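# Rehang a swing check valve disc on its hinge

## Task

Take the disc that has fallen off its hinge inside the swing check valve body and mount it back on the hinge so that it swings shut against the seat, with the hinge pin driven through both of the disc's ears until it sits flush. The hook pick on the bench may be used, but it must not be left inside the valve, and neither the pick nor any part may be dropped from a height.

## Robot and tools

Robot: two UR7e-type arms, left_arm and right_arm, each carrying a parallel two-finger gripper with a wrist camera. The fingers point along the gripper's +z axis and close along its x axis. end_effector_position is the point midway between the pads; the fingertips extend 17.5 mm past it. A camera block juts about 10 cm toward the gripper's -y side and rotates with it. Bases in the scene frame: left_arm at (-0.008, +0.324, 0) m, right_arm at (-0.023, -0.522, 0) m, each yawed slightly.

Frames: the scene frame has its origin at table height between the arms, +z up, +x out over the table, left_arm on the +y side (image left/right does not match arm names). Every hand pose, velocity, target and wrist-camera pose is in that arm's own base frame. Offsets run along the arm's base axes, and rotations turn about the Hand target's position. Fixed cameras and the table use the scene frame. Reported positions may be off by a few centimetres.

The 18-number row (shared by execute_actions and move): one flat list covering both arms, each value in [-1, 1]. Order: left dx, dy, dz, rx, ry, rz, left gripper position, force_limit, speed, then the same nine for the right arm. dx..dz and rx..rz are an offset from that arm's Hand target at the beginning of the action or move, not an absolute pose; 1.0 equals 0.6 m of travel or 180 degrees, and rx, ry, rz form one rotation vector. Sending the same offset again moves further. All six pose numbers at 0 re-commands the current Hand target. Gripper position: +1 fully open (50 mm), about -0.65 pads meet, -1 to grip (close until blocked). force_limit: -1 about 20 N, 0 about 102 N, +1 about 185 N per pad. speed: -1 is 20 mm/s, 0 is 85, +1 is 150. These three are absolute settings, not offsets; 0 is a real command, so resend the previous values to leave a gripper unchanged. A new force or speed only applies after a position change of 0.01 or more.

execute_actions(actions, cameras): actions is a list of actions; each action is up to 15 rows, one per 1/30 s step, the last row held if shorter. Every row counts from the action's starting Hand target. An empty list returns state and images. cameras: names, ["all"], or [].

move(target, speed, blend, stop_force, zero, blocking, cameras): drives each gripper in a straight line from its Hand target toward the offset in target (one row, or up to 15 rows all counted from the same start). speed in m/s, 0.002 to 3.6, default 0.25 (rotation up to twice that in rad/s). blend in m rounds corners between listed targets. stop_force in N, 3 to 120, one value for both arms: an arm halts when its wrist sensor feels that much push against its motion; unreliable if the gripper is rotating, and must be omitted when pulling away from a contact. zero (only with stop_force) rezeroes the sensor first. blocking=false returns early; not allowed with stop_force. Paths do not avoid obstacles; go around an arm's own base, not near it. Result adds a move: line (done, off_target, moving, held, fault) plus limits such as paced or held.

wait(seconds 0 to 10): let the scene run. stop(): brake a running move. zoom_image(camera, region [x0,y0,x1,y1] in pixels, at most 504 each way) on cam_high, cam_low (504x504), cam_left_wrist, cam_right_wrist (896x504). zero_wrist_force(arm). read_manual(section) gives only licence text. finished_scene(scene): ends the current scene, irreversible; give the current scene number.

Results: end_effector_position (m), end_effector_quat_wxyz, velocities, Hand target (last commanded pose after orientation clipping to 32 degrees from measured; next offsets start here; the gripper may rest short of it), Joint positions and torques (total drive output, positive toward larger angle), Wrist force/torque in the gripper's axes plus the peak line, Tool commands, and step positions. object_status: 0 moving, 1 blocked while opening, 2 blocked while closing (a grip), 3 at commanded opening or pads met. Opening in mm is about (250 - position_measured) x 0.202. "within noise" means the arm is still. MOTOR HOT appears at 70 °C; at 85 °C the arm brakes for 30 to 60 s.

Hazards: arms are stiff, so aiming even slightly beyond a firm contact can trigger a fault; roughly 150 N net force or a joint torque at its limit (wrist joints about 21 N m) halts the arm for 10 s. Approach contacts slowly, use stop_force, and back a pressing target off past the gripper. Avoid any press or collision between the two arms, and fingers clamping the other arm. Do not drop the disc, pin or pick, release parts while they move, slam things, or leave anything off the table. Holding loads or stretched poses heats motors. Loose objects may occasionally get nudged.

Each tool is called in YAML: its name, and indented under it one key for each argument.

## Session

execute_actions:
  actions: []

Scene clock: 0.00 s.
left_arm: end_effector_position=(+0.1236, -0.5416, +0.2094) position_measured=3 object_status=3 end_effector_quat_wxyz=(-0.130, +0.891, -0.412, +0.140) | right_arm: end_effector_position=(+0.6264, +0.1233, +0.1956) position_measured=3 object_status=3 end_effector_quat_wxyz=(+0.656, -0.705, +0.268, -0.005)
Joint positions: left_arm=[-1.751 -1.375 1.662 -1.667 -1.234 0.654] | right_arm=[3.175 -2.325 -1.839 0.678 2.715 3.182]
Joint velocities: within noise
Joint torques (N m): no reading
Wrist force (N): no reading
Wrist torque (N m): no reading
Wrist force, peak (N): no reading
Hand target: left_arm +0.1236, -0.5416, +0.2094; -0.130, +0.891, -0.412, +0.140 | right_arm +0.6264, +0.1233, +0.1956; +0.656, -0.705, +0.268, -0.005
Tool commands: left_gripper/position=+1.0 left_gripper/force_limit=+1.0 left_gripper/speed=+1.0 right_gripper/position=+1.0 right_gripper/force_limit=+1.0 right_gripper/speed=+1.0

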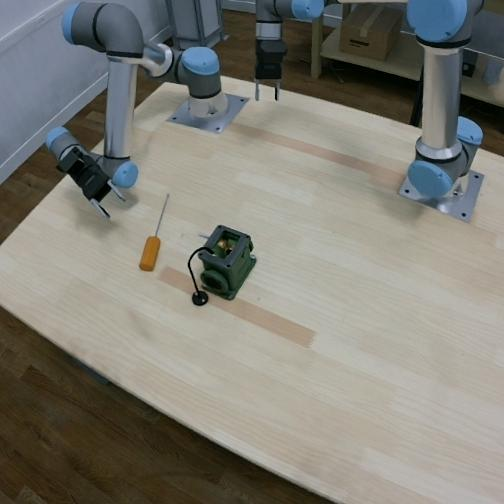

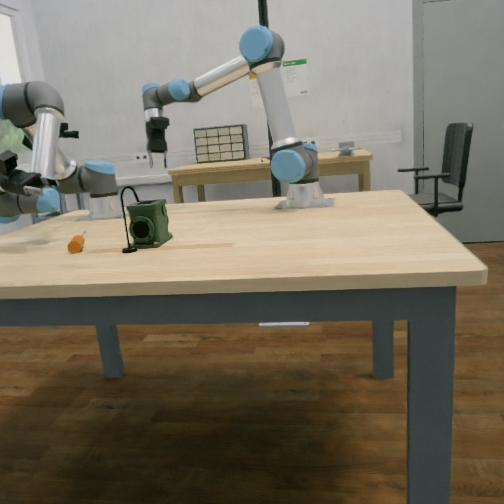

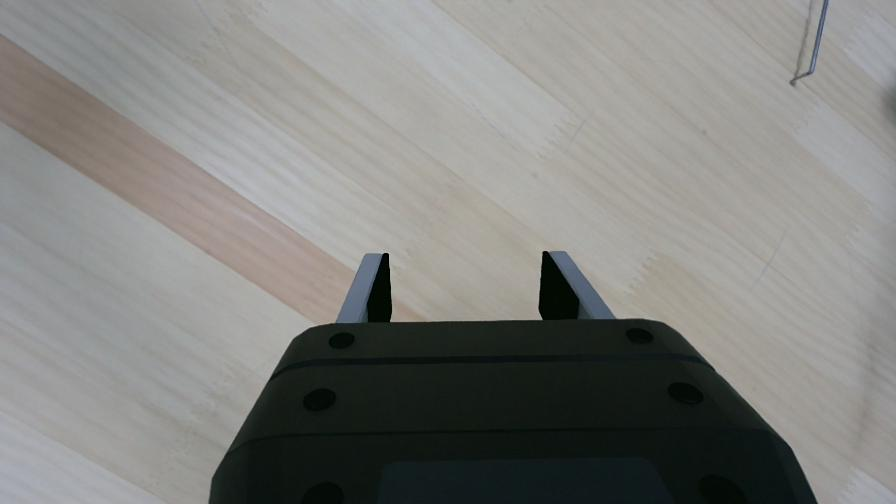

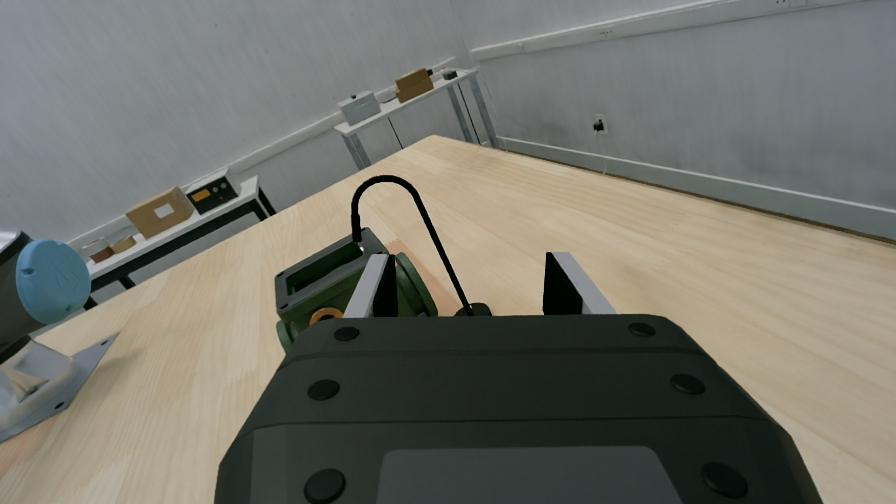

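zoom_image:
  camera: "cam_high"
  region: [130, 180, 290, 340]

zoom_image:
  camera: "cam_low"
  region: [60, 170, 190, 270]

zoom_image:
  camera: "cam_right_wrist"
  region: [250, 150, 550, 350]

Scaled by 3.150 from the camera's 504x504 image, which has a finer 720x720 frame.

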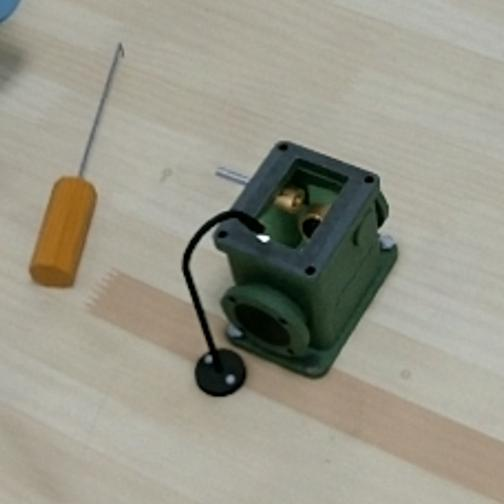

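Scaled by 3.877 from the camera's 504x504 image, which has a finer 720x720 frame.

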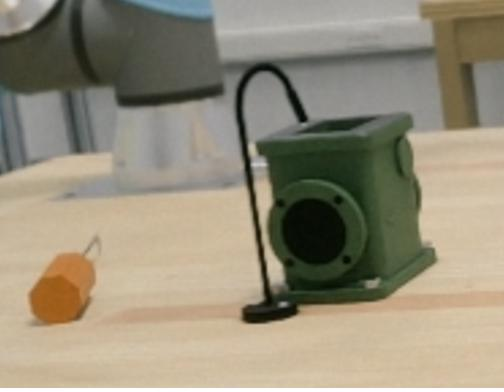

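Scaled by 1.680 from the camera's 896x504 image, which has a finer 1280x720 frame.

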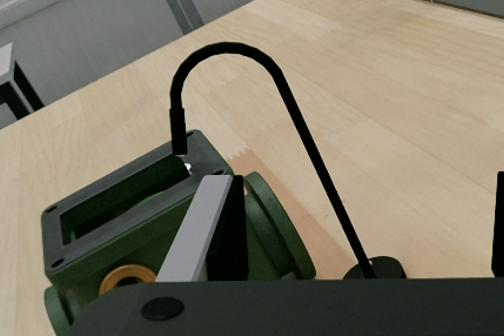

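move:
  target: [0.7107, 0.3167, 0.101, -0.0891, 0.0903, 0.2913, 1, 1, 1, 0,0,0,0,0,0,1,1,1]
  cameras: ["cam_left_wrist"]

Scene clock: 118.47 s.
left_arm: end_effector_position=(+0.5499, -0.3516, +0.2699) position_measured=3 object_status=3 end_effector_quat_wxyz=(+0.000, +1.000, +0.030, +0.000) | right_arm: end_effector_position=(+0.6264, +0.1233, +0.1956) position_measured=3 object_status=3 end_effector_quat_wxyz=(+0.656, -0.705, +0.268, -0.005)
Joint positions: left_arm=[-0.775 -1.214 1.295 -1.651 -1.57 0.736] | right_arm=[3.175 -2.325 -1.839 0.678 2.715 3.182]
Joint torques (N m): left_arm=[9.75 -41.95 -37.54 -6.52 0.39 1.39] | right_arm=[-0.38 55.36 17.24 2.19 0.93 -0.11]
Wrist force (N): left_arm=[0.2 -0.2 0.5] | right_arm=[-0.1 0.2 -0.1]
Wrist torque (N m): left_arm=[-0.07 -0.05 -0.02] | right_arm=[0.02 0.02 0.00]
Wrist force, peak (N): left_arm=[-1.2 3.7 -0.7] | right_arm=[-0.4 0.3 -0.1]
Hand target: left_arm +0.5500, -0.3516, +0.2700; +0.000, +1.000, +0.030, +0.000 | right_arm +0.6264, +0.1233, +0.1956; +0.656, -0.705, +0.268, -0.005
Off the commanded pose: left_arm 0.000 m, 0 deg | right_arm 0.000 m, 0 deg.
move: done
camera_calibration:
cam_left_wrist: T_world_to_cam=[[0.998016, 0.0591551, 0.0215661, -0.528929], [0.0475649, -0.932756, 0.357357, -0.434276], [0.0412554, -0.355623, -0.933719, 0.231733], [0, 0, 0, 1]] pos_world=[0.538976, -0.291375, 0.382972]
Images, in order (width x height): cam_left_wrist 896x504.

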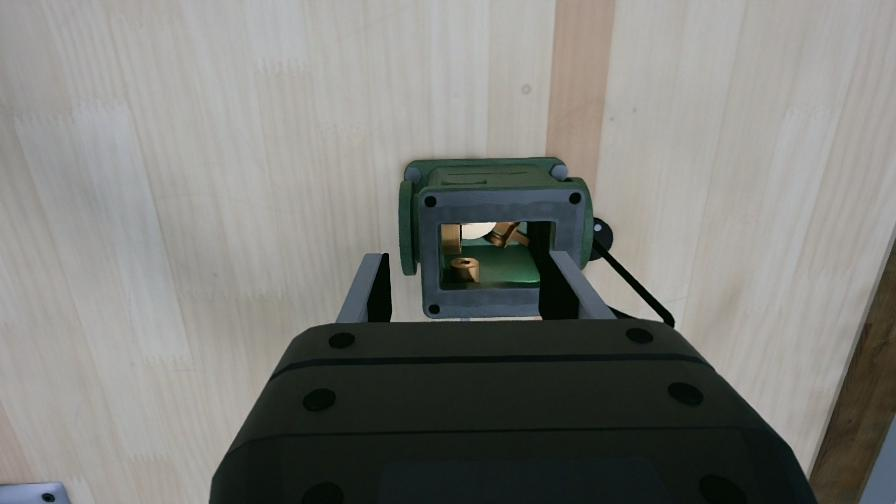

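zoom_image:
  camera: "cam_left_wrist"
  region: [390, 140, 640, 330]

Scaled by 2.016 from the camera's 896x504 image, which has a finer 1280x720 frame.

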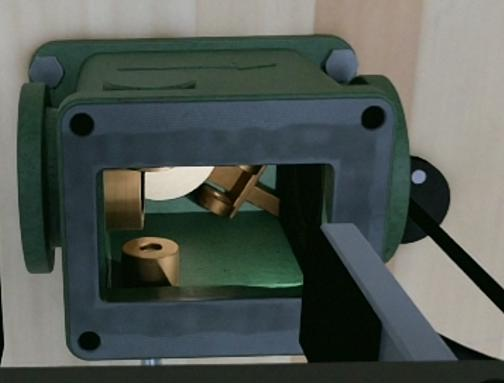

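move:
  target: [0.0087, -0.0313, -0.12, 0.1664, 0.01, 0, 1, 1, 1, 0,0,0,0,0,0,1,1,1]
  cameras: ["cam_left_wrist", "cam_high"]

zoom_image:
  camera: "cam_left_wrist"
  region: [340, 60, 600, 270]

Scene clock: 157.17 s.
left_arm: end_effector_position=(+0.5552, -0.3704, +0.1980) position_measured=3 object_status=3 end_effector_quat_wxyz=(-0.259, +0.965, +0.029, -0.008) | right_arm: end_effector_position=(+0.6264, +0.1233, +0.1956) position_measured=3 object_status=3 end_effector_quat_wxyz=(+0.656, -0.705, +0.268, -0.005)
Joint positions: left_arm=[-0.904 -0.912 0.998 -1.214 -1.281 0.541] | right_arm=[3.175 -2.325 -1.839 0.678 2.715 3.182]
Joint torques (N m): left_arm=[10.18 -52.93 -29.47 -2.45 0.65 0.29] | right_arm=[0.18 54.87 16.83 2.22 0.88 -0.22]
Wrist force (N): left_arm=[0.4 0.7 0.3] | right_arm=[-0.2 -0.3 0.1]
Wrist torque (N m): left_arm=[0.09 -0.04 0.15] | right_arm=[-0.06 0.04 0.00]
Wrist force, peak (N): left_arm=[-0.1 1.9 0.7] | right_arm=[-0.4 0.2 -0.1]
Hand target: left_arm +0.5553, -0.3703, +0.1980; -0.259, +0.965, +0.029, -0.008 | right_arm +0.6264, +0.1233, +0.1956; +0.656, -0.705, +0.268, -0.005
Off the commanded pose: left_arm 0.000 m, 0 deg | right_arm 0.000 m, 0 deg.
move: done
camera_calibration:
cam_left_wrist: T_world_to_cam=[[0.998655, 0.0484594, 0.0184411, -0.535256], [0.0507613, -0.986255, -0.157242, -0.346054], [0.0105678, 0.157967, -0.987388, 0.375583], [0, 0, 0, 1]] pos_world=[0.548133, -0.374689, 0.326302]
Images, in order (width x height): cam_high 504x504, cam_left_wrist 896x504.

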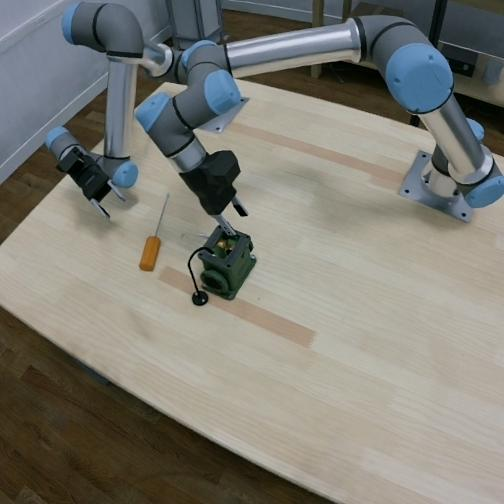

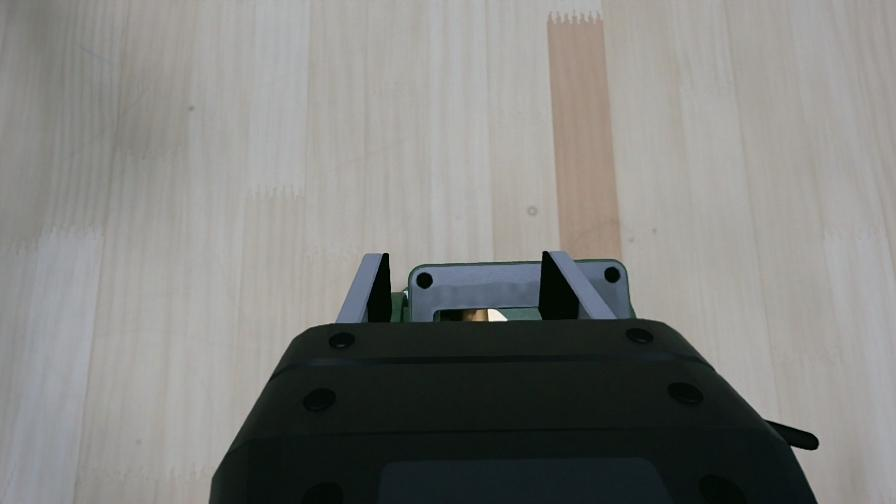

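Scaled by 1.938 from the camera's 896x504 image, which has a finer 1280x720 frame.

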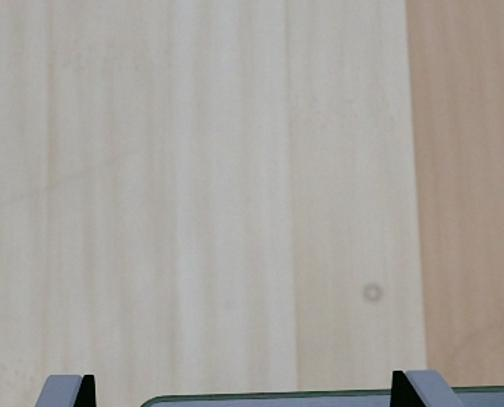

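move:
  target: [-0.0257, -0.1035, 0.025, -0.1664, -0.01, 0, 1, 1, 1, 0,0,0,0,0,0,1,1,1]
  cameras: ["cam_left_wrist"]

zoom_image:
  camera: "cam_left_wrist"
  region: [340, 60, 600, 260]

Scene clock: 194.33 s.
left_arm: end_effector_position=(+0.5399, -0.4323, +0.2130) position_measured=3 object_status=3 end_effector_quat_wxyz=(+0.000, +1.000, +0.030, +0.000) | right_arm: end_effector_position=(+0.6264, +0.1233, +0.1956) position_measured=3 object_status=3 end_effector_quat_wxyz=(+0.656, -0.705, +0.268, -0.005)
Joint positions: left_arm=[-0.869 -1.1 1.277 -1.748 -1.57 0.641] | right_arm=[3.175 -2.325 -1.839 0.678 2.715 3.182]
Joint torques (N m): left_arm=[-10.05 -43.98 -38.02 -3.6 -0.98 -1.67] | right_arm=[-0.06 55.24 16.4 2.23 0.9 -0.19]
Wrist force (N): left_arm=[-0.1 -0.3 0.6] | right_arm=[-0.1 0.0 0.1]
Wrist torque (N m): left_arm=[-0.09 -0.01 -0.04] | right_arm=[0.01 0.02 0.00]
Wrist force, peak (N): left_arm=[-0.6 -0.5 1.0] | right_arm=[-0.2 0.3 0.3]
Hand target: left_arm +0.5398, -0.4324, +0.2130; +0.000, +1.000, +0.030, +0.000 | right_arm +0.6264, +0.1233, +0.1956; +0.656, -0.705, +0.268, -0.005
Off the commanded pose: left_arm 0.000 m, 0 deg | right_arm 0.000 m, 0 deg.
move: done
camera_calibration:
cam_left_wrist: T_world_to_cam=[[0.998002, 0.0593786, 0.0215941, -0.512768], [0.0477672, -0.932776, 0.357278, -0.488823], [0.0413571, -0.355533, -0.933748, 0.150312], [0, 0, 0, 1]] pos_world=[0.528876, -0.372074, 0.326072]
Images, in order (width x height): cam_left_wrist 896x504.

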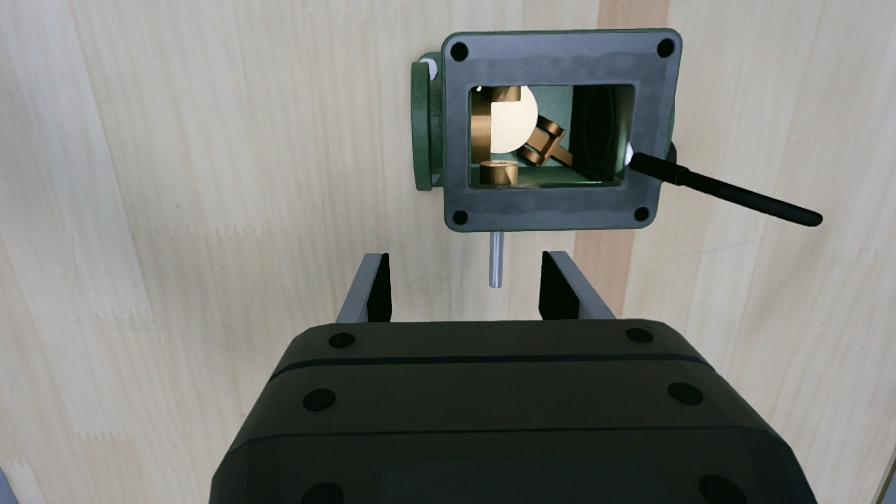

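Scaled by 1.938 from the camera's 896x504 image, which has a finer 1280x720 frame.

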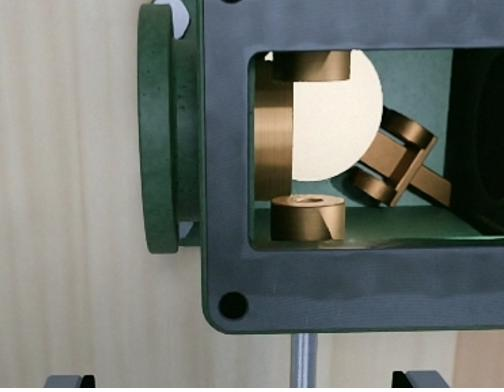

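zoom_image:
  camera: "cam_left_wrist"
  region: [460, 75, 590, 195]

zoom_image:
  camera: "cam_left_wrist"
  region: [560, 20, 690, 140]

Scaled by 3.877 from the camera's 896x504 image, which has a finer 1280x720 frame.

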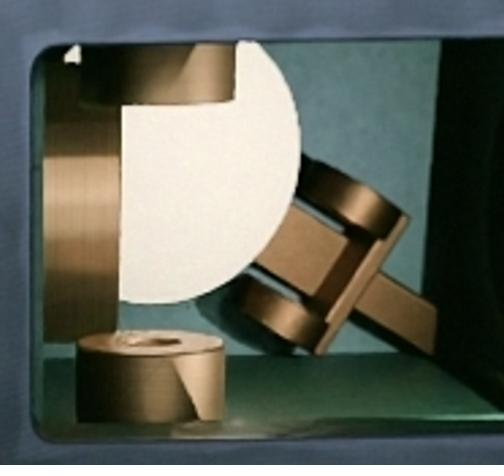

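Scaled by 3.877 from the camera's 896x504 image, which has a finer 1280x720 frame.

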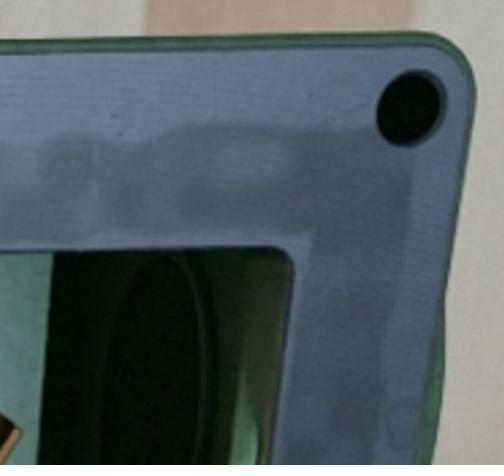

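move:
  target: [0.0542, 0.07, 0, 0, 0, -0.5, 1, 1, 1, 0,0,0,0,0,0,1,1,1]
  cameras: ["cam_left_wrist"]

zoom_image:
  camera: "cam_left_wrist"
  region: [370, 40, 560, 260]

Scene clock: 278.20 s.
left_arm: end_effector_position=(+0.5724, -0.3904, +0.2130) position_measured=3 object_status=3 end_effector_quat_wxyz=(+0.000, +0.728, -0.685, +0.000) | right_arm: end_effector_position=(+0.6264, +0.1233, +0.1956) position_measured=3 object_status=3 end_effector_quat_wxyz=(+0.656, -0.705, +0.268, -0.005)
Joint positions: left_arm=[-0.792 -1.097 1.273 -1.747 -1.571 2.289] | right_arm=[3.175 -2.325 -1.839 0.678 2.715 3.182]
Joint torques (N m): left_arm=[-9.11 -44.72 -40.12 -0.96 -0.33 1.2] | right_arm=[1.07 53.85 16.19 2.2 0.99 -0.23]
Wrist force (N): left_arm=[-0.4 -0.3 0.9] | right_arm=[-0.1 0.1 0.1]
Wrist torque (N m): left_arm=[-0.08 0.03 -0.02] | right_arm=[0.00 0.02 0.00]
Wrist force, peak (N): left_arm=[-0.4 -0.5 1.1] | right_arm=[0.0 0.5 0.1]
Hand target: left_arm +0.5724, -0.3904, +0.2130; +0.000, +0.728, -0.686, +0.000 | right_arm +0.6264, +0.1233, +0.1956; +0.656, -0.705, +0.268, -0.005
Off the commanded pose: left_arm 0.000 m, 0 deg | right_arm 0.000 m, 0 deg.
move: done
camera_calibration:
cam_left_wrist: T_world_to_cam=[[0.0597347, -0.997979, 0.0216617, -0.423464], [-0.932675, -0.0480662, 0.3575, 0.455227], [-0.355737, -0.0415586, -0.933662, 0.513723], [0, 0, 0, 1]] pos_world=[0.632625, -0.379377, 0.326072]
Images, in order (width x height): cam_left_wrist 896x504.

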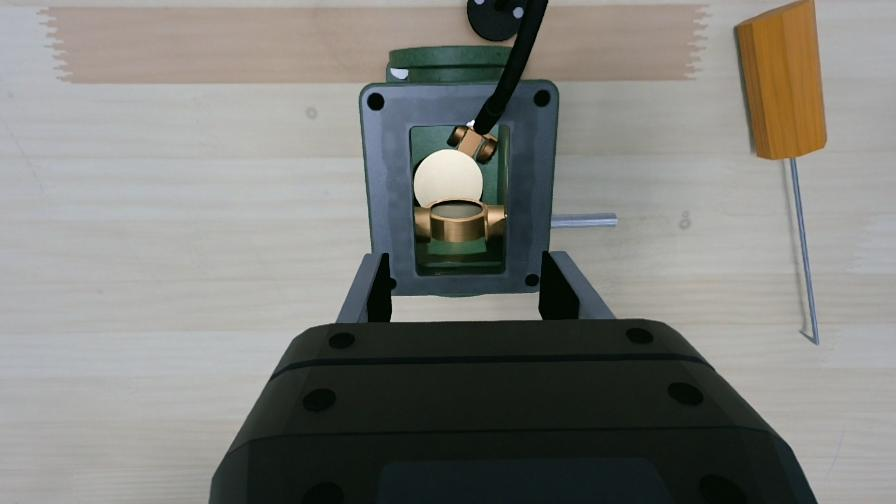

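Scaled by 2.291 from the camera's 896x504 image, which has a finer 1280x720 frame.

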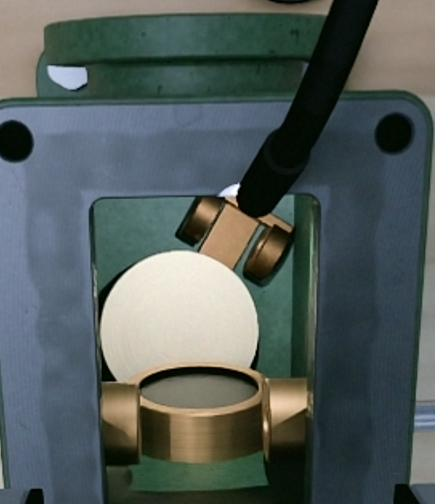

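zoom_image:
  camera: "cam_left_wrist"
  region: [760, 260, 880, 380]

zoom_image:
  camera: "cam_left_wrist"
  region: [700, 0, 880, 180]

zoom_image:
  camera: "cam_left_wrist"
  region: [400, 110, 520, 230]

Scaled by 4.200 from the camera's 896x504 image, which has a finer 1280x720 frame.

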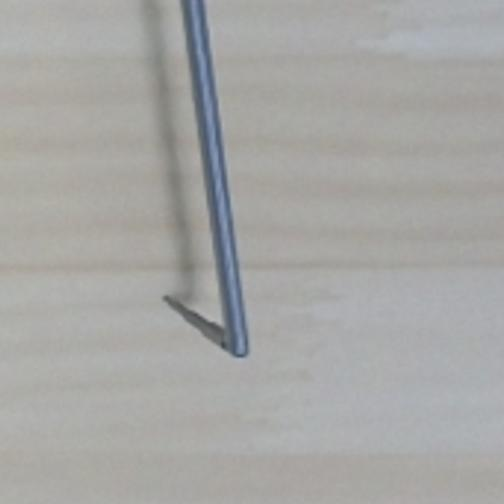

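Scaled by 2.800 from the camera's 896x504 image, which has a finer 1280x720 frame.

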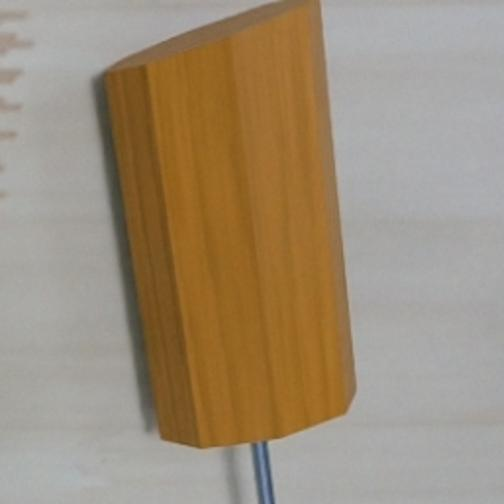

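Scaled by 4.200 from the camera's 896x504 image, which has a finer 1280x720 frame.

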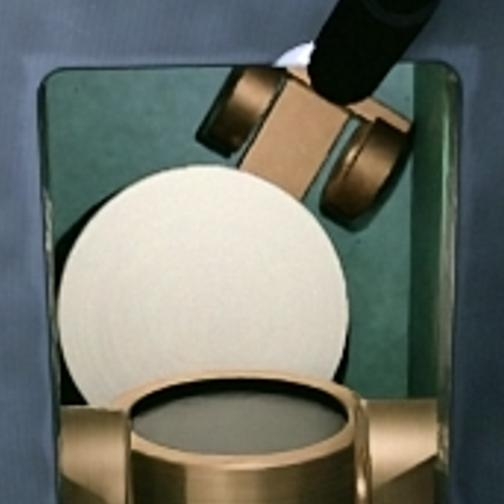

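move:
  target: [-0.0123, -0.07, -0.08, 0, 0, 0.5, 1, 1, 1, 0,0,0,0,0,0,1,1,1]
  cameras: ["cam_left_wrist"]

zoom_image:
  camera: "cam_left_wrist"
  region: [400, 40, 620, 250]

Scene clock: 419.13 s.
left_arm: end_effector_position=(+0.5650, -0.4325, +0.1649) position_measured=3 object_status=3 end_effector_quat_wxyz=(+0.000, +1.000, +0.030, +0.000) | right_arm: end_effector_position=(+0.6264, +0.1233, +0.1956) position_measured=3 object_status=3 end_effector_quat_wxyz=(+0.656, -0.705, +0.268, -0.005)
Joint positions: left_arm=[-0.842 -1.025 1.288 -1.833 -1.57 0.669] | right_arm=[3.175 -2.325 -1.839 0.678 2.715 3.182]
Joint torques (N m): left_arm=[1.91 -60.35 -24.92 -2.07 0.82 -1.53] | right_arm=[0.28 55.44 17.5 2.18 1.15 -0.12]
Wrist force (N): left_arm=[0.1 0.0 0.4] | right_arm=[-0.2 -0.1 -0.2]
Wrist torque (N m): left_arm=[-0.03 -0.04 0.05] | right_arm=[-0.02 0.02 0.00]
Wrist force, peak (N): left_arm=[-0.7 -0.5 1.0] | right_arm=[-0.4 0.2 0.2]
Hand target: left_arm +0.5650, -0.4324, +0.1650; +0.000, +1.000, +0.030, +0.000 | right_arm +0.6264, +0.1233, +0.1956; +0.656, -0.705, +0.268, -0.005
Off the commanded pose: left_arm 0.000 m, 0 deg | right_arm 0.000 m, 0 deg.
move: done
camera_calibration:
cam_left_wrist: T_world_to_cam=[[0.99803, 0.0588815, 0.0216596, -0.536985], [0.0472669, -0.932693, 0.35756, -0.472796], [0.0412554, -0.355831, -0.933639, 0.104204], [0, 0, 0, 1]] pos_world=[0.553976, -0.372276, 0.277972]
Images, in order (width x height): cam_left_wrist 896x504.

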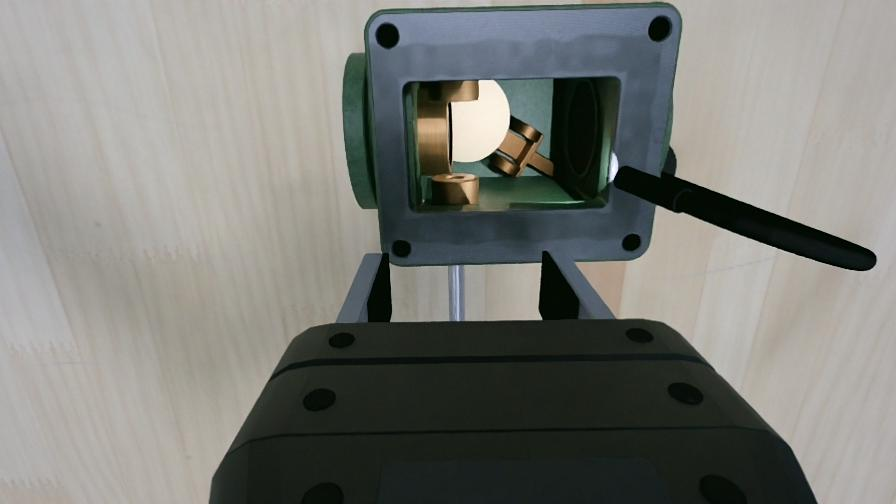

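Scaled by 2.291 from the camera's 896x504 image, which has a finer 1280x720 frame.

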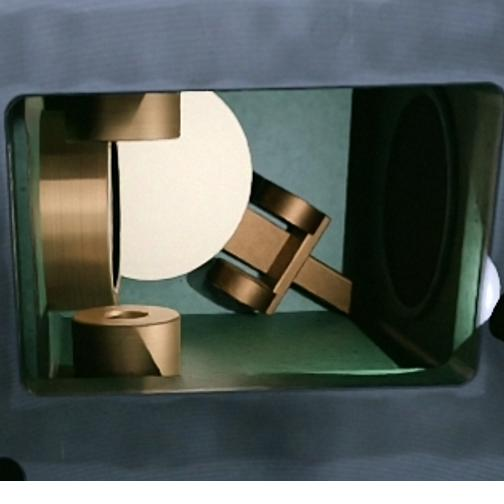

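zoom_image:
  camera: "cam_left_wrist"
  region: [480, 95, 580, 195]

zoom_image:
  camera: "cam_left_wrist"
  region: [400, 70, 500, 220]

Scaled by 5.040 from the camera's 896x504 image, which has a finer 1280x720 frame.

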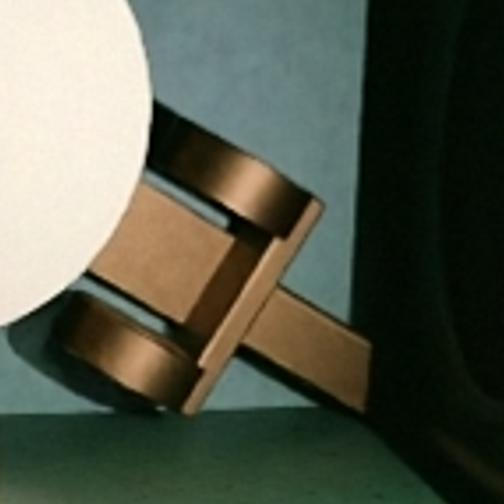

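Scaled by 3.360 from the camera's 896x504 image, which has a finer 1280x720 frame.

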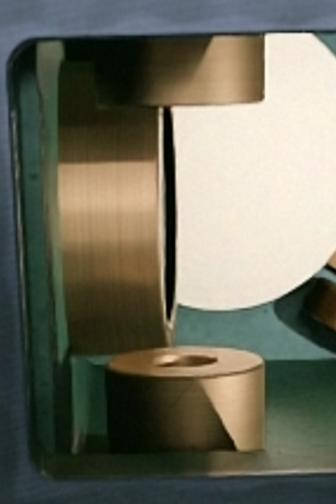

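move:
  target: [-0.0283, 0.0673, -0.005, 0, 0, 0.5, 1, 1, 1, 0,0,0,0,0,0,1,1,1]
  cameras: ["cam_left_wrist"]

zoom_image:
  camera: "cam_left_wrist"
  region: [380, 180, 560, 330]

Scene clock: 633.20 s.
left_arm: end_effector_position=(+0.5480, -0.3920, +0.1620) position_measured=3 object_status=3 end_effector_quat_wxyz=(+0.000, +0.686, +0.728, +0.000) | right_arm: end_effector_position=(+0.6264, +0.1233, +0.1956) position_measured=3 object_status=3 end_effector_quat_wxyz=(+0.656, -0.705, +0.268, -0.005)
Joint positions: left_arm=[-0.82 -1.112 1.429 -1.888 -1.571 -0.88] | right_arm=[3.175 -2.325 -1.839 0.678 2.715 3.182]
Joint torques (N m): left_arm=[-1.06 -41.63 -40.33 -4.18 1.2 -1.57] | right_arm=[0.44 55.23 17 2.12 1.12 -0.18]
Wrist force (N): left_arm=[-0.3 -0.2 0.5] | right_arm=[-0.2 0.1 0.0]
Wrist torque (N m): left_arm=[-0.05 0.02 0.05] | right_arm=[0.00 0.05 0.00]
Wrist force, peak (N): left_arm=[0.0 -0.1 1.2] | right_arm=[0.0 0.2 0.4]
Hand target: left_arm +0.5480, -0.3921, +0.1620; +0.000, +0.686, +0.728, +0.000 | right_arm +0.6264, +0.1233, +0.1956; +0.656, -0.705, +0.268, -0.005
Off the commanded pose: left_arm 0.000 m, 0 deg | right_arm 0.000 m, 0 deg.
move: done
camera_calibration:
cam_left_wrist: T_world_to_cam=[[-0.0590679, 0.99802, 0.0215888, 0.425], [0.932682, 0.0474662, 0.357563, -0.53417], [0.355831, 0.041256, -0.933639, 0.0998756], [0, 0, 0, 1]] pos_world=[0.487776, -0.402924, 0.275072]
Images, in order (width x height): cam_left_wrist 896x504.

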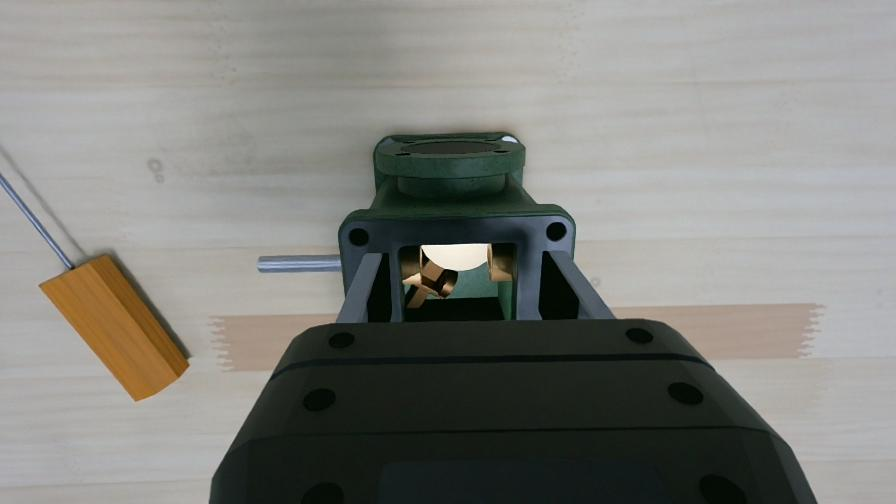

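Scaled by 2.800 from the camera's 896x504 image, which has a finer 1280x720 frame.

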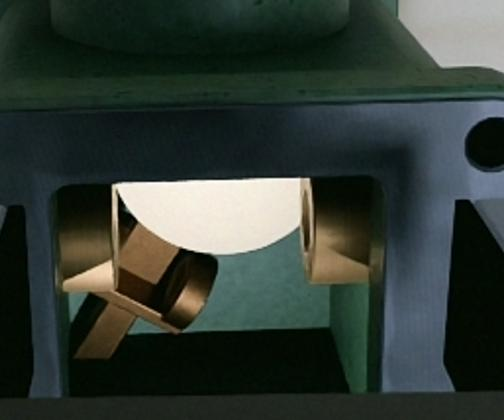

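zoom_image:
  camera: "cam_left_wrist"
  region: [395, 235, 475, 315]

Scaled by 6.300 from the camera's 896x504 image, which has a finer 1280x720 frame.

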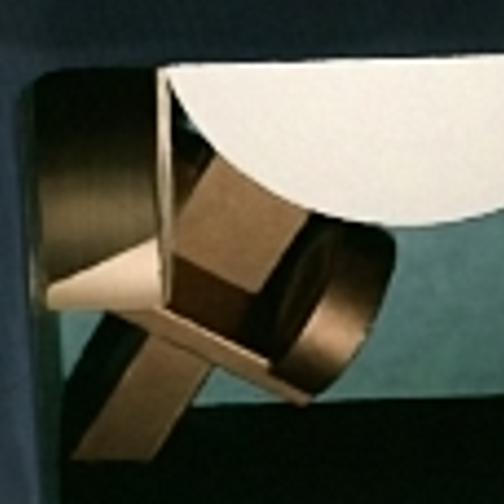

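move:
  target: [0, 0, 0.15, 0, 0, 0, 1, 1, 1, -0.044, 0.111, 0.107, -0.3767, 0.2632, -0.125, 1, 1, 1]
  cameras: ["cam_right_wrist", "cam_high"]

Scene clock: 1023.87 s.
left_arm: end_effector_position=(+0.5480, -0.3921, +0.2521) position_measured=3 object_status=3 end_effector_quat_wxyz=(+0.000, +0.686, +0.728, +0.000) | right_arm: end_effector_position=(+0.6000, +0.1900, +0.2597) position_measured=3 object_status=3 end_effector_quat_wxyz=(+0.000, +0.824, -0.566, +0.000)
Joint positions: left_arm=[-0.82 -1.157 1.261 -1.674 -1.571 -0.88] | right_arm=[3.662 -1.873 -1.395 -1.445 1.57 3.295]
Joint torques (N m): left_arm=[-7.17 -42.55 -24.46 -6.41 0.86 -1.02] | right_arm=[-11.47 55.31 25.66 3.46 -0.95 -0.31]
Wrist force (N): left_arm=[-0.2 -0.4 0.7] | right_arm=[1.3 -0.7 -1.4]
Wrist torque (N m): left_arm=[-0.09 0.01 0.05] | right_arm=[-0.09 -0.09 -0.16]
Wrist force, peak (N): left_arm=[-0.2 -0.3 1.3] | right_arm=[1.4 -0.9 -1.8]
Hand target: left_arm +0.5480, -0.3921, +0.2520; +0.000, +0.686, +0.728, +0.000 | right_arm +0.6000, +0.1899, +0.2598; +0.001, +0.824, -0.566, +0.000
Off the commanded pose: left_arm 0.000 m, 0 deg | right_arm 0.000 m, 0 deg.
move: done
camera_calibration:
cam_right_wrist: T_world_to_cam=[[0.345015, -0.938549, 0.00955325, -0.026536], [-0.880974, -0.320305, 0.348266, 0.512461], [-0.323805, -0.128573, -0.937347, 0.589219], [0, 0, 0, 1]] pos_world=[0.651412, 0.214997, 0.374084]
Images, in order (width x height): cam_high 504x504, cam_right_wrist 896x504.

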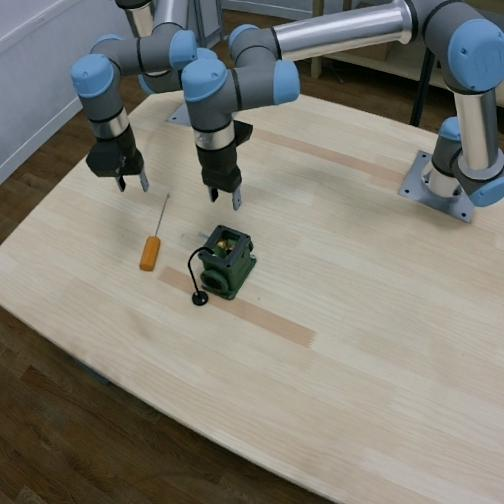

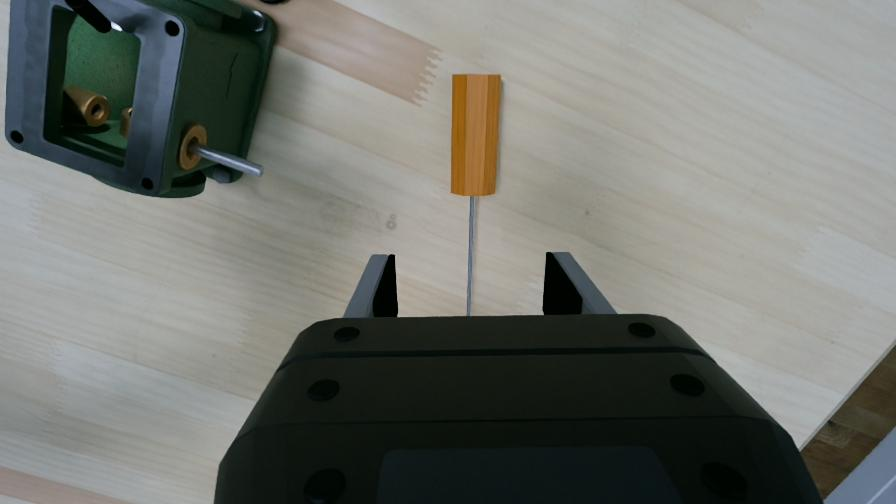

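zoom_image:
  camera: "cam_right_wrist"
  region: [0, 0, 280, 220]

zoom_image:
  camera: "cam_right_wrist"
  region: [420, 50, 580, 250]

Scaled by 1.800 from the camera's 896x504 image, which has a finer 1280x720 frame.

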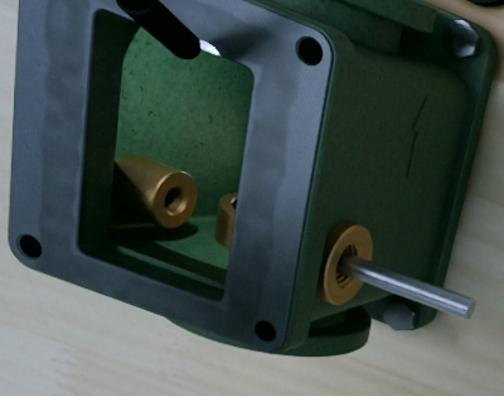

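Scaled by 2.520 from the camera's 896x504 image, which has a finer 1280x720 frame.

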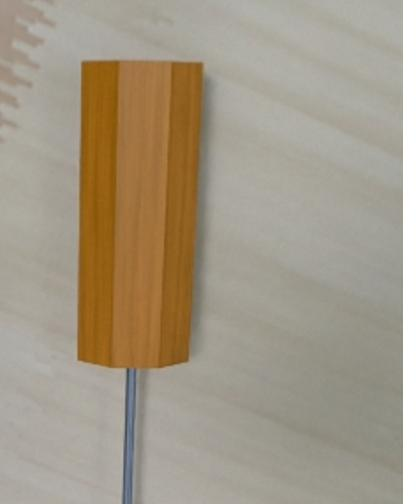

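move:
  target: [0, 0, 0, 0, 0, 0, 1, 1, 1, 0.0467, -0.0167, -0.233, 0, 0, 0, 1, 1, 1]
  cameras: ["cam_right_wrist"]

Scene clock: 1046.47 s.
left_arm: end_effector_position=(+0.5480, -0.3921, +0.2520) position_measured=3 object_status=3 end_effector_quat_wxyz=(+0.000, +0.686, +0.728, +0.000) | right_arm: end_effector_position=(+0.6280, +0.1798, +0.1200) position_measured=3 object_status=3 end_effector_quat_wxyz=(+0.001, +0.824, -0.566, +0.000)
Joint positions: left_arm=[-0.82 -1.157 1.261 -1.674 -1.571 -0.88] | right_arm=[3.626 -2.02 -1.559 -1.134 1.57 3.26]
Joint torques (N m): left_arm=[-1.77 -40.73 -26.07 -6.62 -0.74 0.64] | right_arm=[12.22 53 39.67 2.36 -0.28 1.48]
Wrist force (N): left_arm=[-0.3 0.0 0.9] | right_arm=[1.3 -0.6 -1.4]
Wrist torque (N m): left_arm=[-0.03 0.02 0.05] | right_arm=[-0.09 -0.09 0.01]
Wrist force, peak (N): left_arm=[-0.3 -0.5 1.1] | right_arm=[1.2 0.0 -4.9]
Hand target: left_arm +0.5480, -0.3921, +0.2520; +0.000, +0.686, +0.728, +0.000 | right_arm +0.6280, +0.1799, +0.1200; +0.001, +0.824, -0.566, +0.000
Off the commanded pose: left_arm 0.000 m, 0 deg | right_arm 0.000 m, 0 deg.
move: done
camera_calibration:
cam_right_wrist: T_world_to_cam=[[0.344694, -0.938665, 0.00970423, -0.0442268], [-0.881024, -0.319924, 0.348491, 0.58245], [-0.324012, -0.128672, -0.937262, 0.466075], [0, 0, 0, 1]] pos_world=[0.67941, 0.204796, 0.234285]
Images, in order (width x height): cam_right_wrist 896x504.

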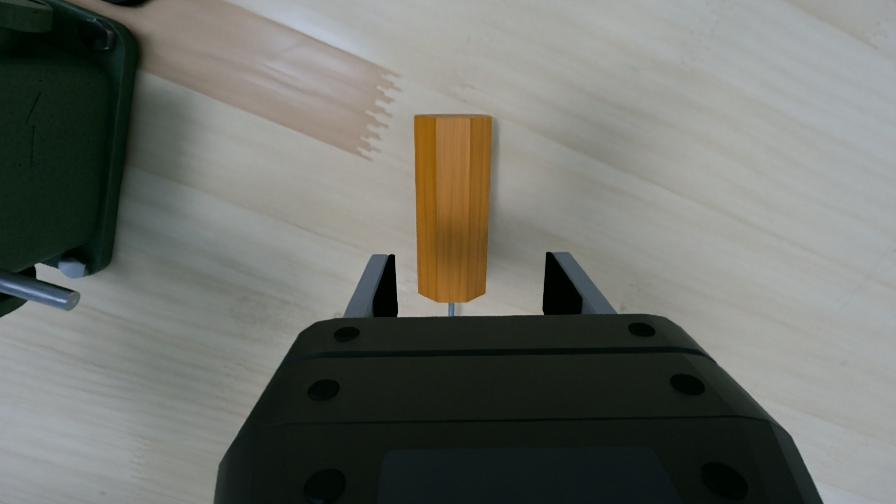

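move:
  target: [0, 0, 0, 0, 0, 0, 1, 1, 1, 0.0023, 0.0085, -0.1467, 0, 0, 0, 1, 1, 1]
  speed: 0.08
  stop_force: 12
  cameras: ["cam_right_wrist"]

Scene clock: 1088.23 s.
left_arm: end_effector_position=(+0.5480, -0.3921, +0.2520) position_measured=3 object_status=3 end_effector_quat_wxyz=(+0.000, +0.686, +0.728, +0.000) | right_arm: end_effector_position=(+0.6294, +0.1850, +0.0319) position_measured=3 object_status=3 end_effector_quat_wxyz=(+0.001, +0.824, -0.566, +0.000)
Joint positions: left_arm=[-0.82 -1.157 1.261 -1.674 -1.571 -0.88] | right_arm=[3.632 -2.132 -1.641 -0.941 1.57 3.266]
Joint torques (N m): left_arm=[4.52 -43.74 -25.4 -6.43 -1 1.27] | right_arm=[-4.91 65.09 39 0.09 -0.25 -1.65]
Wrist force (N): left_arm=[-0.1 -0.4 0.5] | right_arm=[1.4 -0.6 -1.9]
Wrist torque (N m): left_arm=[-0.09 -0.02 0.05] | right_arm=[-0.08 -0.13 0.01]
Wrist force, peak (N): left_arm=[-0.1 -0.5 1.1] | right_arm=[1.1 -0.8 -3.6]
Hand target: left_arm +0.5480, -0.3921, +0.2520; +0.000, +0.686, +0.728, +0.000 | right_arm +0.6294, +0.1850, +0.0319; +0.001, +0.824, -0.566, +0.000
Off the commanded pose: left_arm 0.000 m, 0 deg | right_arm 0.000 m, 0 deg.
move: done
camera_calibration:
cam_right_wrist: T_world_to_cam=[[0.344859, -0.938605, 0.00963995, -0.0390901], [-0.88097, -0.320104, 0.348461, 0.616021], [-0.323981, -0.128662, -0.937274, 0.384697], [0, 0, 0, 1]] pos_world=[0.680811, 0.209996, 0.146284]
Images, in order (width x height): cam_right_wrist 896x504.

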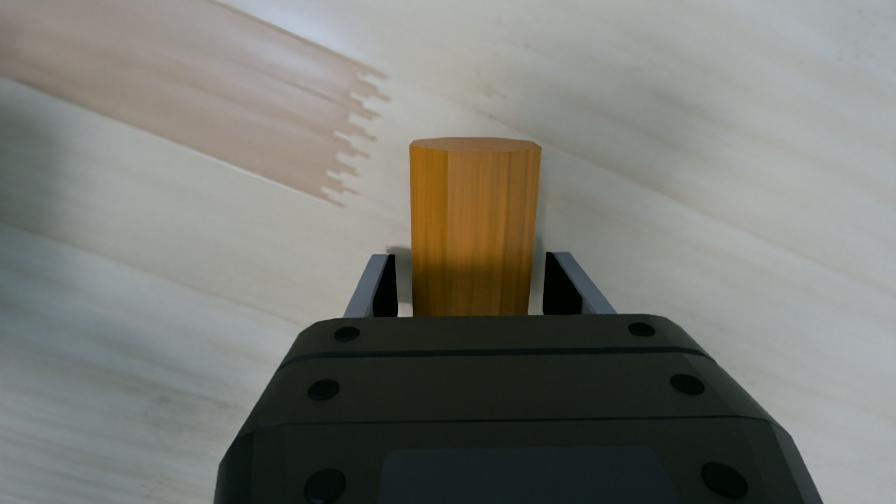

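move:
  target: [0, 0, 0, 0, 0, 0, 1, 1, 1, 0, 0, 0, 0, 0, 0, -1, -0.6, -0.5]

wait:
  seconds: 0.5

Scene clock: 1092.00 s.
left_arm: end_effector_position=(+0.5480, -0.3921, +0.2520) position_measured=3 object_status=3 end_effector_quat_wxyz=(+0.000, +0.686, +0.728, +0.000) | right_arm: end_effector_position=(+0.6294, +0.1850, +0.0319) position_measured=75 object_status=2 end_effector_quat_wxyz=(+0.001, +0.824, -0.566, +0.000)
Joint positions: left_arm=[-0.82 -1.157 1.261 -1.674 -1.571 -0.88] | right_arm=[3.632 -2.132 -1.641 -0.941 1.57 3.266]
Joint torques (N m): left_arm=[8.71 -46.49 -25.36 -6.34 -0.91 1.36] | right_arm=[-8.53 64.81 38.17 0.17 -0.76 -1.71]
Wrist force (N): left_arm=[-0.2 -0.2 0.8] | right_arm=[1.2 -0.5 -1.0]
Wrist torque (N m): left_arm=[-0.05 0.00 0.05] | right_arm=[-0.07 -0.09 0.02]
Wrist force, peak (N): left_arm=[0.0 -0.3 1.0] | right_arm=[1.5 -0.6 -1.8]
Hand target: left_arm +0.5480, -0.3921, +0.2520; +0.000, +0.686, +0.728, +0.000 | right_arm +0.6294, +0.1850, +0.0319; +0.001, +0.824, -0.566, +0.000
Off the commanded pose: left_arm 0.000 m, 0 deg | right_arm 0.000 m, 0 deg.
move: done

Scene clock: 1092.50 s.
left_arm: end_effector_position=(+0.5480, -0.3921, +0.2520) position_measured=3 object_status=3 end_effector_quat_wxyz=(+0.000, +0.686, +0.728, +0.000) | right_arm: end_effector_position=(+0.6294, +0.1850, +0.0319) position_measured=75 object_status=2 end_effector_quat_wxyz=(+0.001, +0.824, -0.566, +0.000)
Joint positions: left_arm=[-0.82 -1.157 1.261 -1.674 -1.571 -0.88] | right_arm=[3.632 -2.132 -1.641 -0.941 1.57 3.266]
Joint torques (N m): left_arm=[10.66 -45.93 -25.98 -6.26 -0.92 1.21] | right_arm=[-9.16 65.2 38.09 0.4 -0.84 -1.83]
Wrist force (N): left_arm=[-0.3 -0.2 0.5] | right_arm=[1.2 -0.6 -1.5]
Wrist torque (N m): left_arm=[-0.06 0.02 0.05] | right_arm=[-0.09 -0.09 0.02]
Wrist force, peak (N): left_arm=[-0.4 -0.5 0.8] | right_arm=[1.4 -0.5 -1.4]
Hand target: left_arm +0.5480, -0.3921, +0.2520; +0.000, +0.686, +0.728, +0.000 | right_arm +0.6294, +0.1850, +0.0319; +0.001, +0.824, -0.566, +0.000
Tool commands: left_gripper/position=+1.0 left_gripper/force_limit=+1.0 left_gripper/speed=+1.0 right_gripper/position=-1.0 right_gripper/force_limit=-0.6 right_gripper/speed=-0.5
Off the commanded pose: left_arm 0.000 m, 0 deg | right_arm 0.000 m, 0 deg.
wait: 0.50 s; at rest by 0.17 s

move:
  target:
    - [-0.04, 0.33, 0.08, 0, 0, -0.5, 1, 1, 1, 0, 0, 0.4133, 0, 0, 0, -1, -0.6, -0.5]
    - [-0.08, 0.6535, 0.08, 0, 0, -0.99, 1, 1, 1, 0, 0, 0.4133, 0, 0, 0, -1, -0.6, -0.5]
  blend: [0.03, 0]
  speed: 0.3
  cameras: ["cam_right_wrist", "cam_high"]

Scene clock: 1137.17 s.
left_arm: end_effector_position=(+0.5000, +0.0001, +0.3000) position_measured=3 object_status=3 end_effector_quat_wxyz=(+0.000, +0.739, -0.674, +0.000) | right_arm: end_effector_position=(+0.6294, +0.1850, +0.2799) position_measured=75 object_status=2 end_effector_quat_wxyz=(+0.001, +0.824, -0.566, +0.000)
Joint positions: left_arm=[-0.27 -1.592 1.665 -1.643 -1.571 2.78] | right_arm=[3.632 -1.934 -1.26 -1.519 1.57 3.266]
Joint torques (N m): left_arm=[-9.34 -20.98 -43.03 -0.78 0.87 1.42] | right_arm=[9.4 44.38 18.16 7.19 0.67 1.5]
Wrist force (N): left_arm=[0.0 -0.4 0.7] | right_arm=[1.0 -0.7 -1.0]
Wrist torque (N m): left_arm=[-0.10 -0.04 -0.04] | right_arm=[-0.10 -0.07 0.00]
Wrist force, peak (N): left_arm=[-1.1 -0.1 1.3] | right_arm=[1.2 -0.5 -1.8]
Hand target: left_arm +0.5000, +0.0000, +0.3000; +0.000, +0.739, -0.674, +0.000 | right_arm +0.6294, +0.1850, +0.2799; +0.001, +0.824, -0.566, +0.000
Off the commanded pose: left_arm 0.000 m, 0 deg | right_arm 0.000 m, 0 deg.
move: done
camera_calibration:
cam_right_wrist: T_world_to_cam=[[0.344776, -0.938635, 0.00967185, -0.0414305], [-0.881003, -0.320016, 0.34846, 0.529606], [-0.323982, -0.128662, -0.937274, 0.617141], [0, 0, 0, 1]] pos_world=[0.680811, 0.209996, 0.394285]
Images, in order (width x height): cam_high 504x504, cam_right_wrist 896x504.

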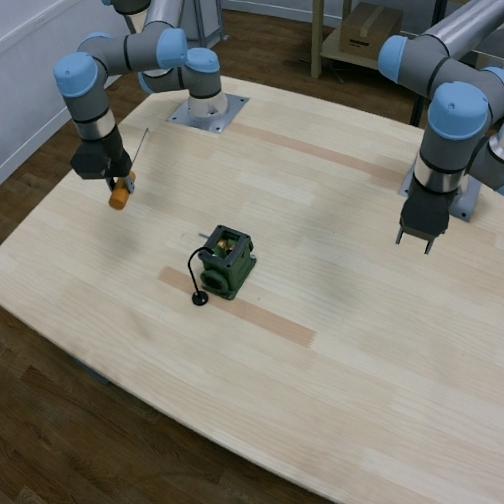

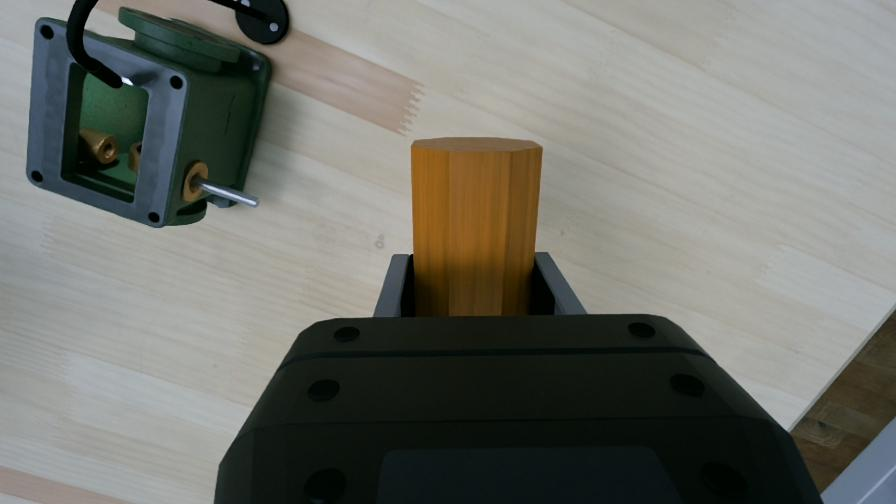

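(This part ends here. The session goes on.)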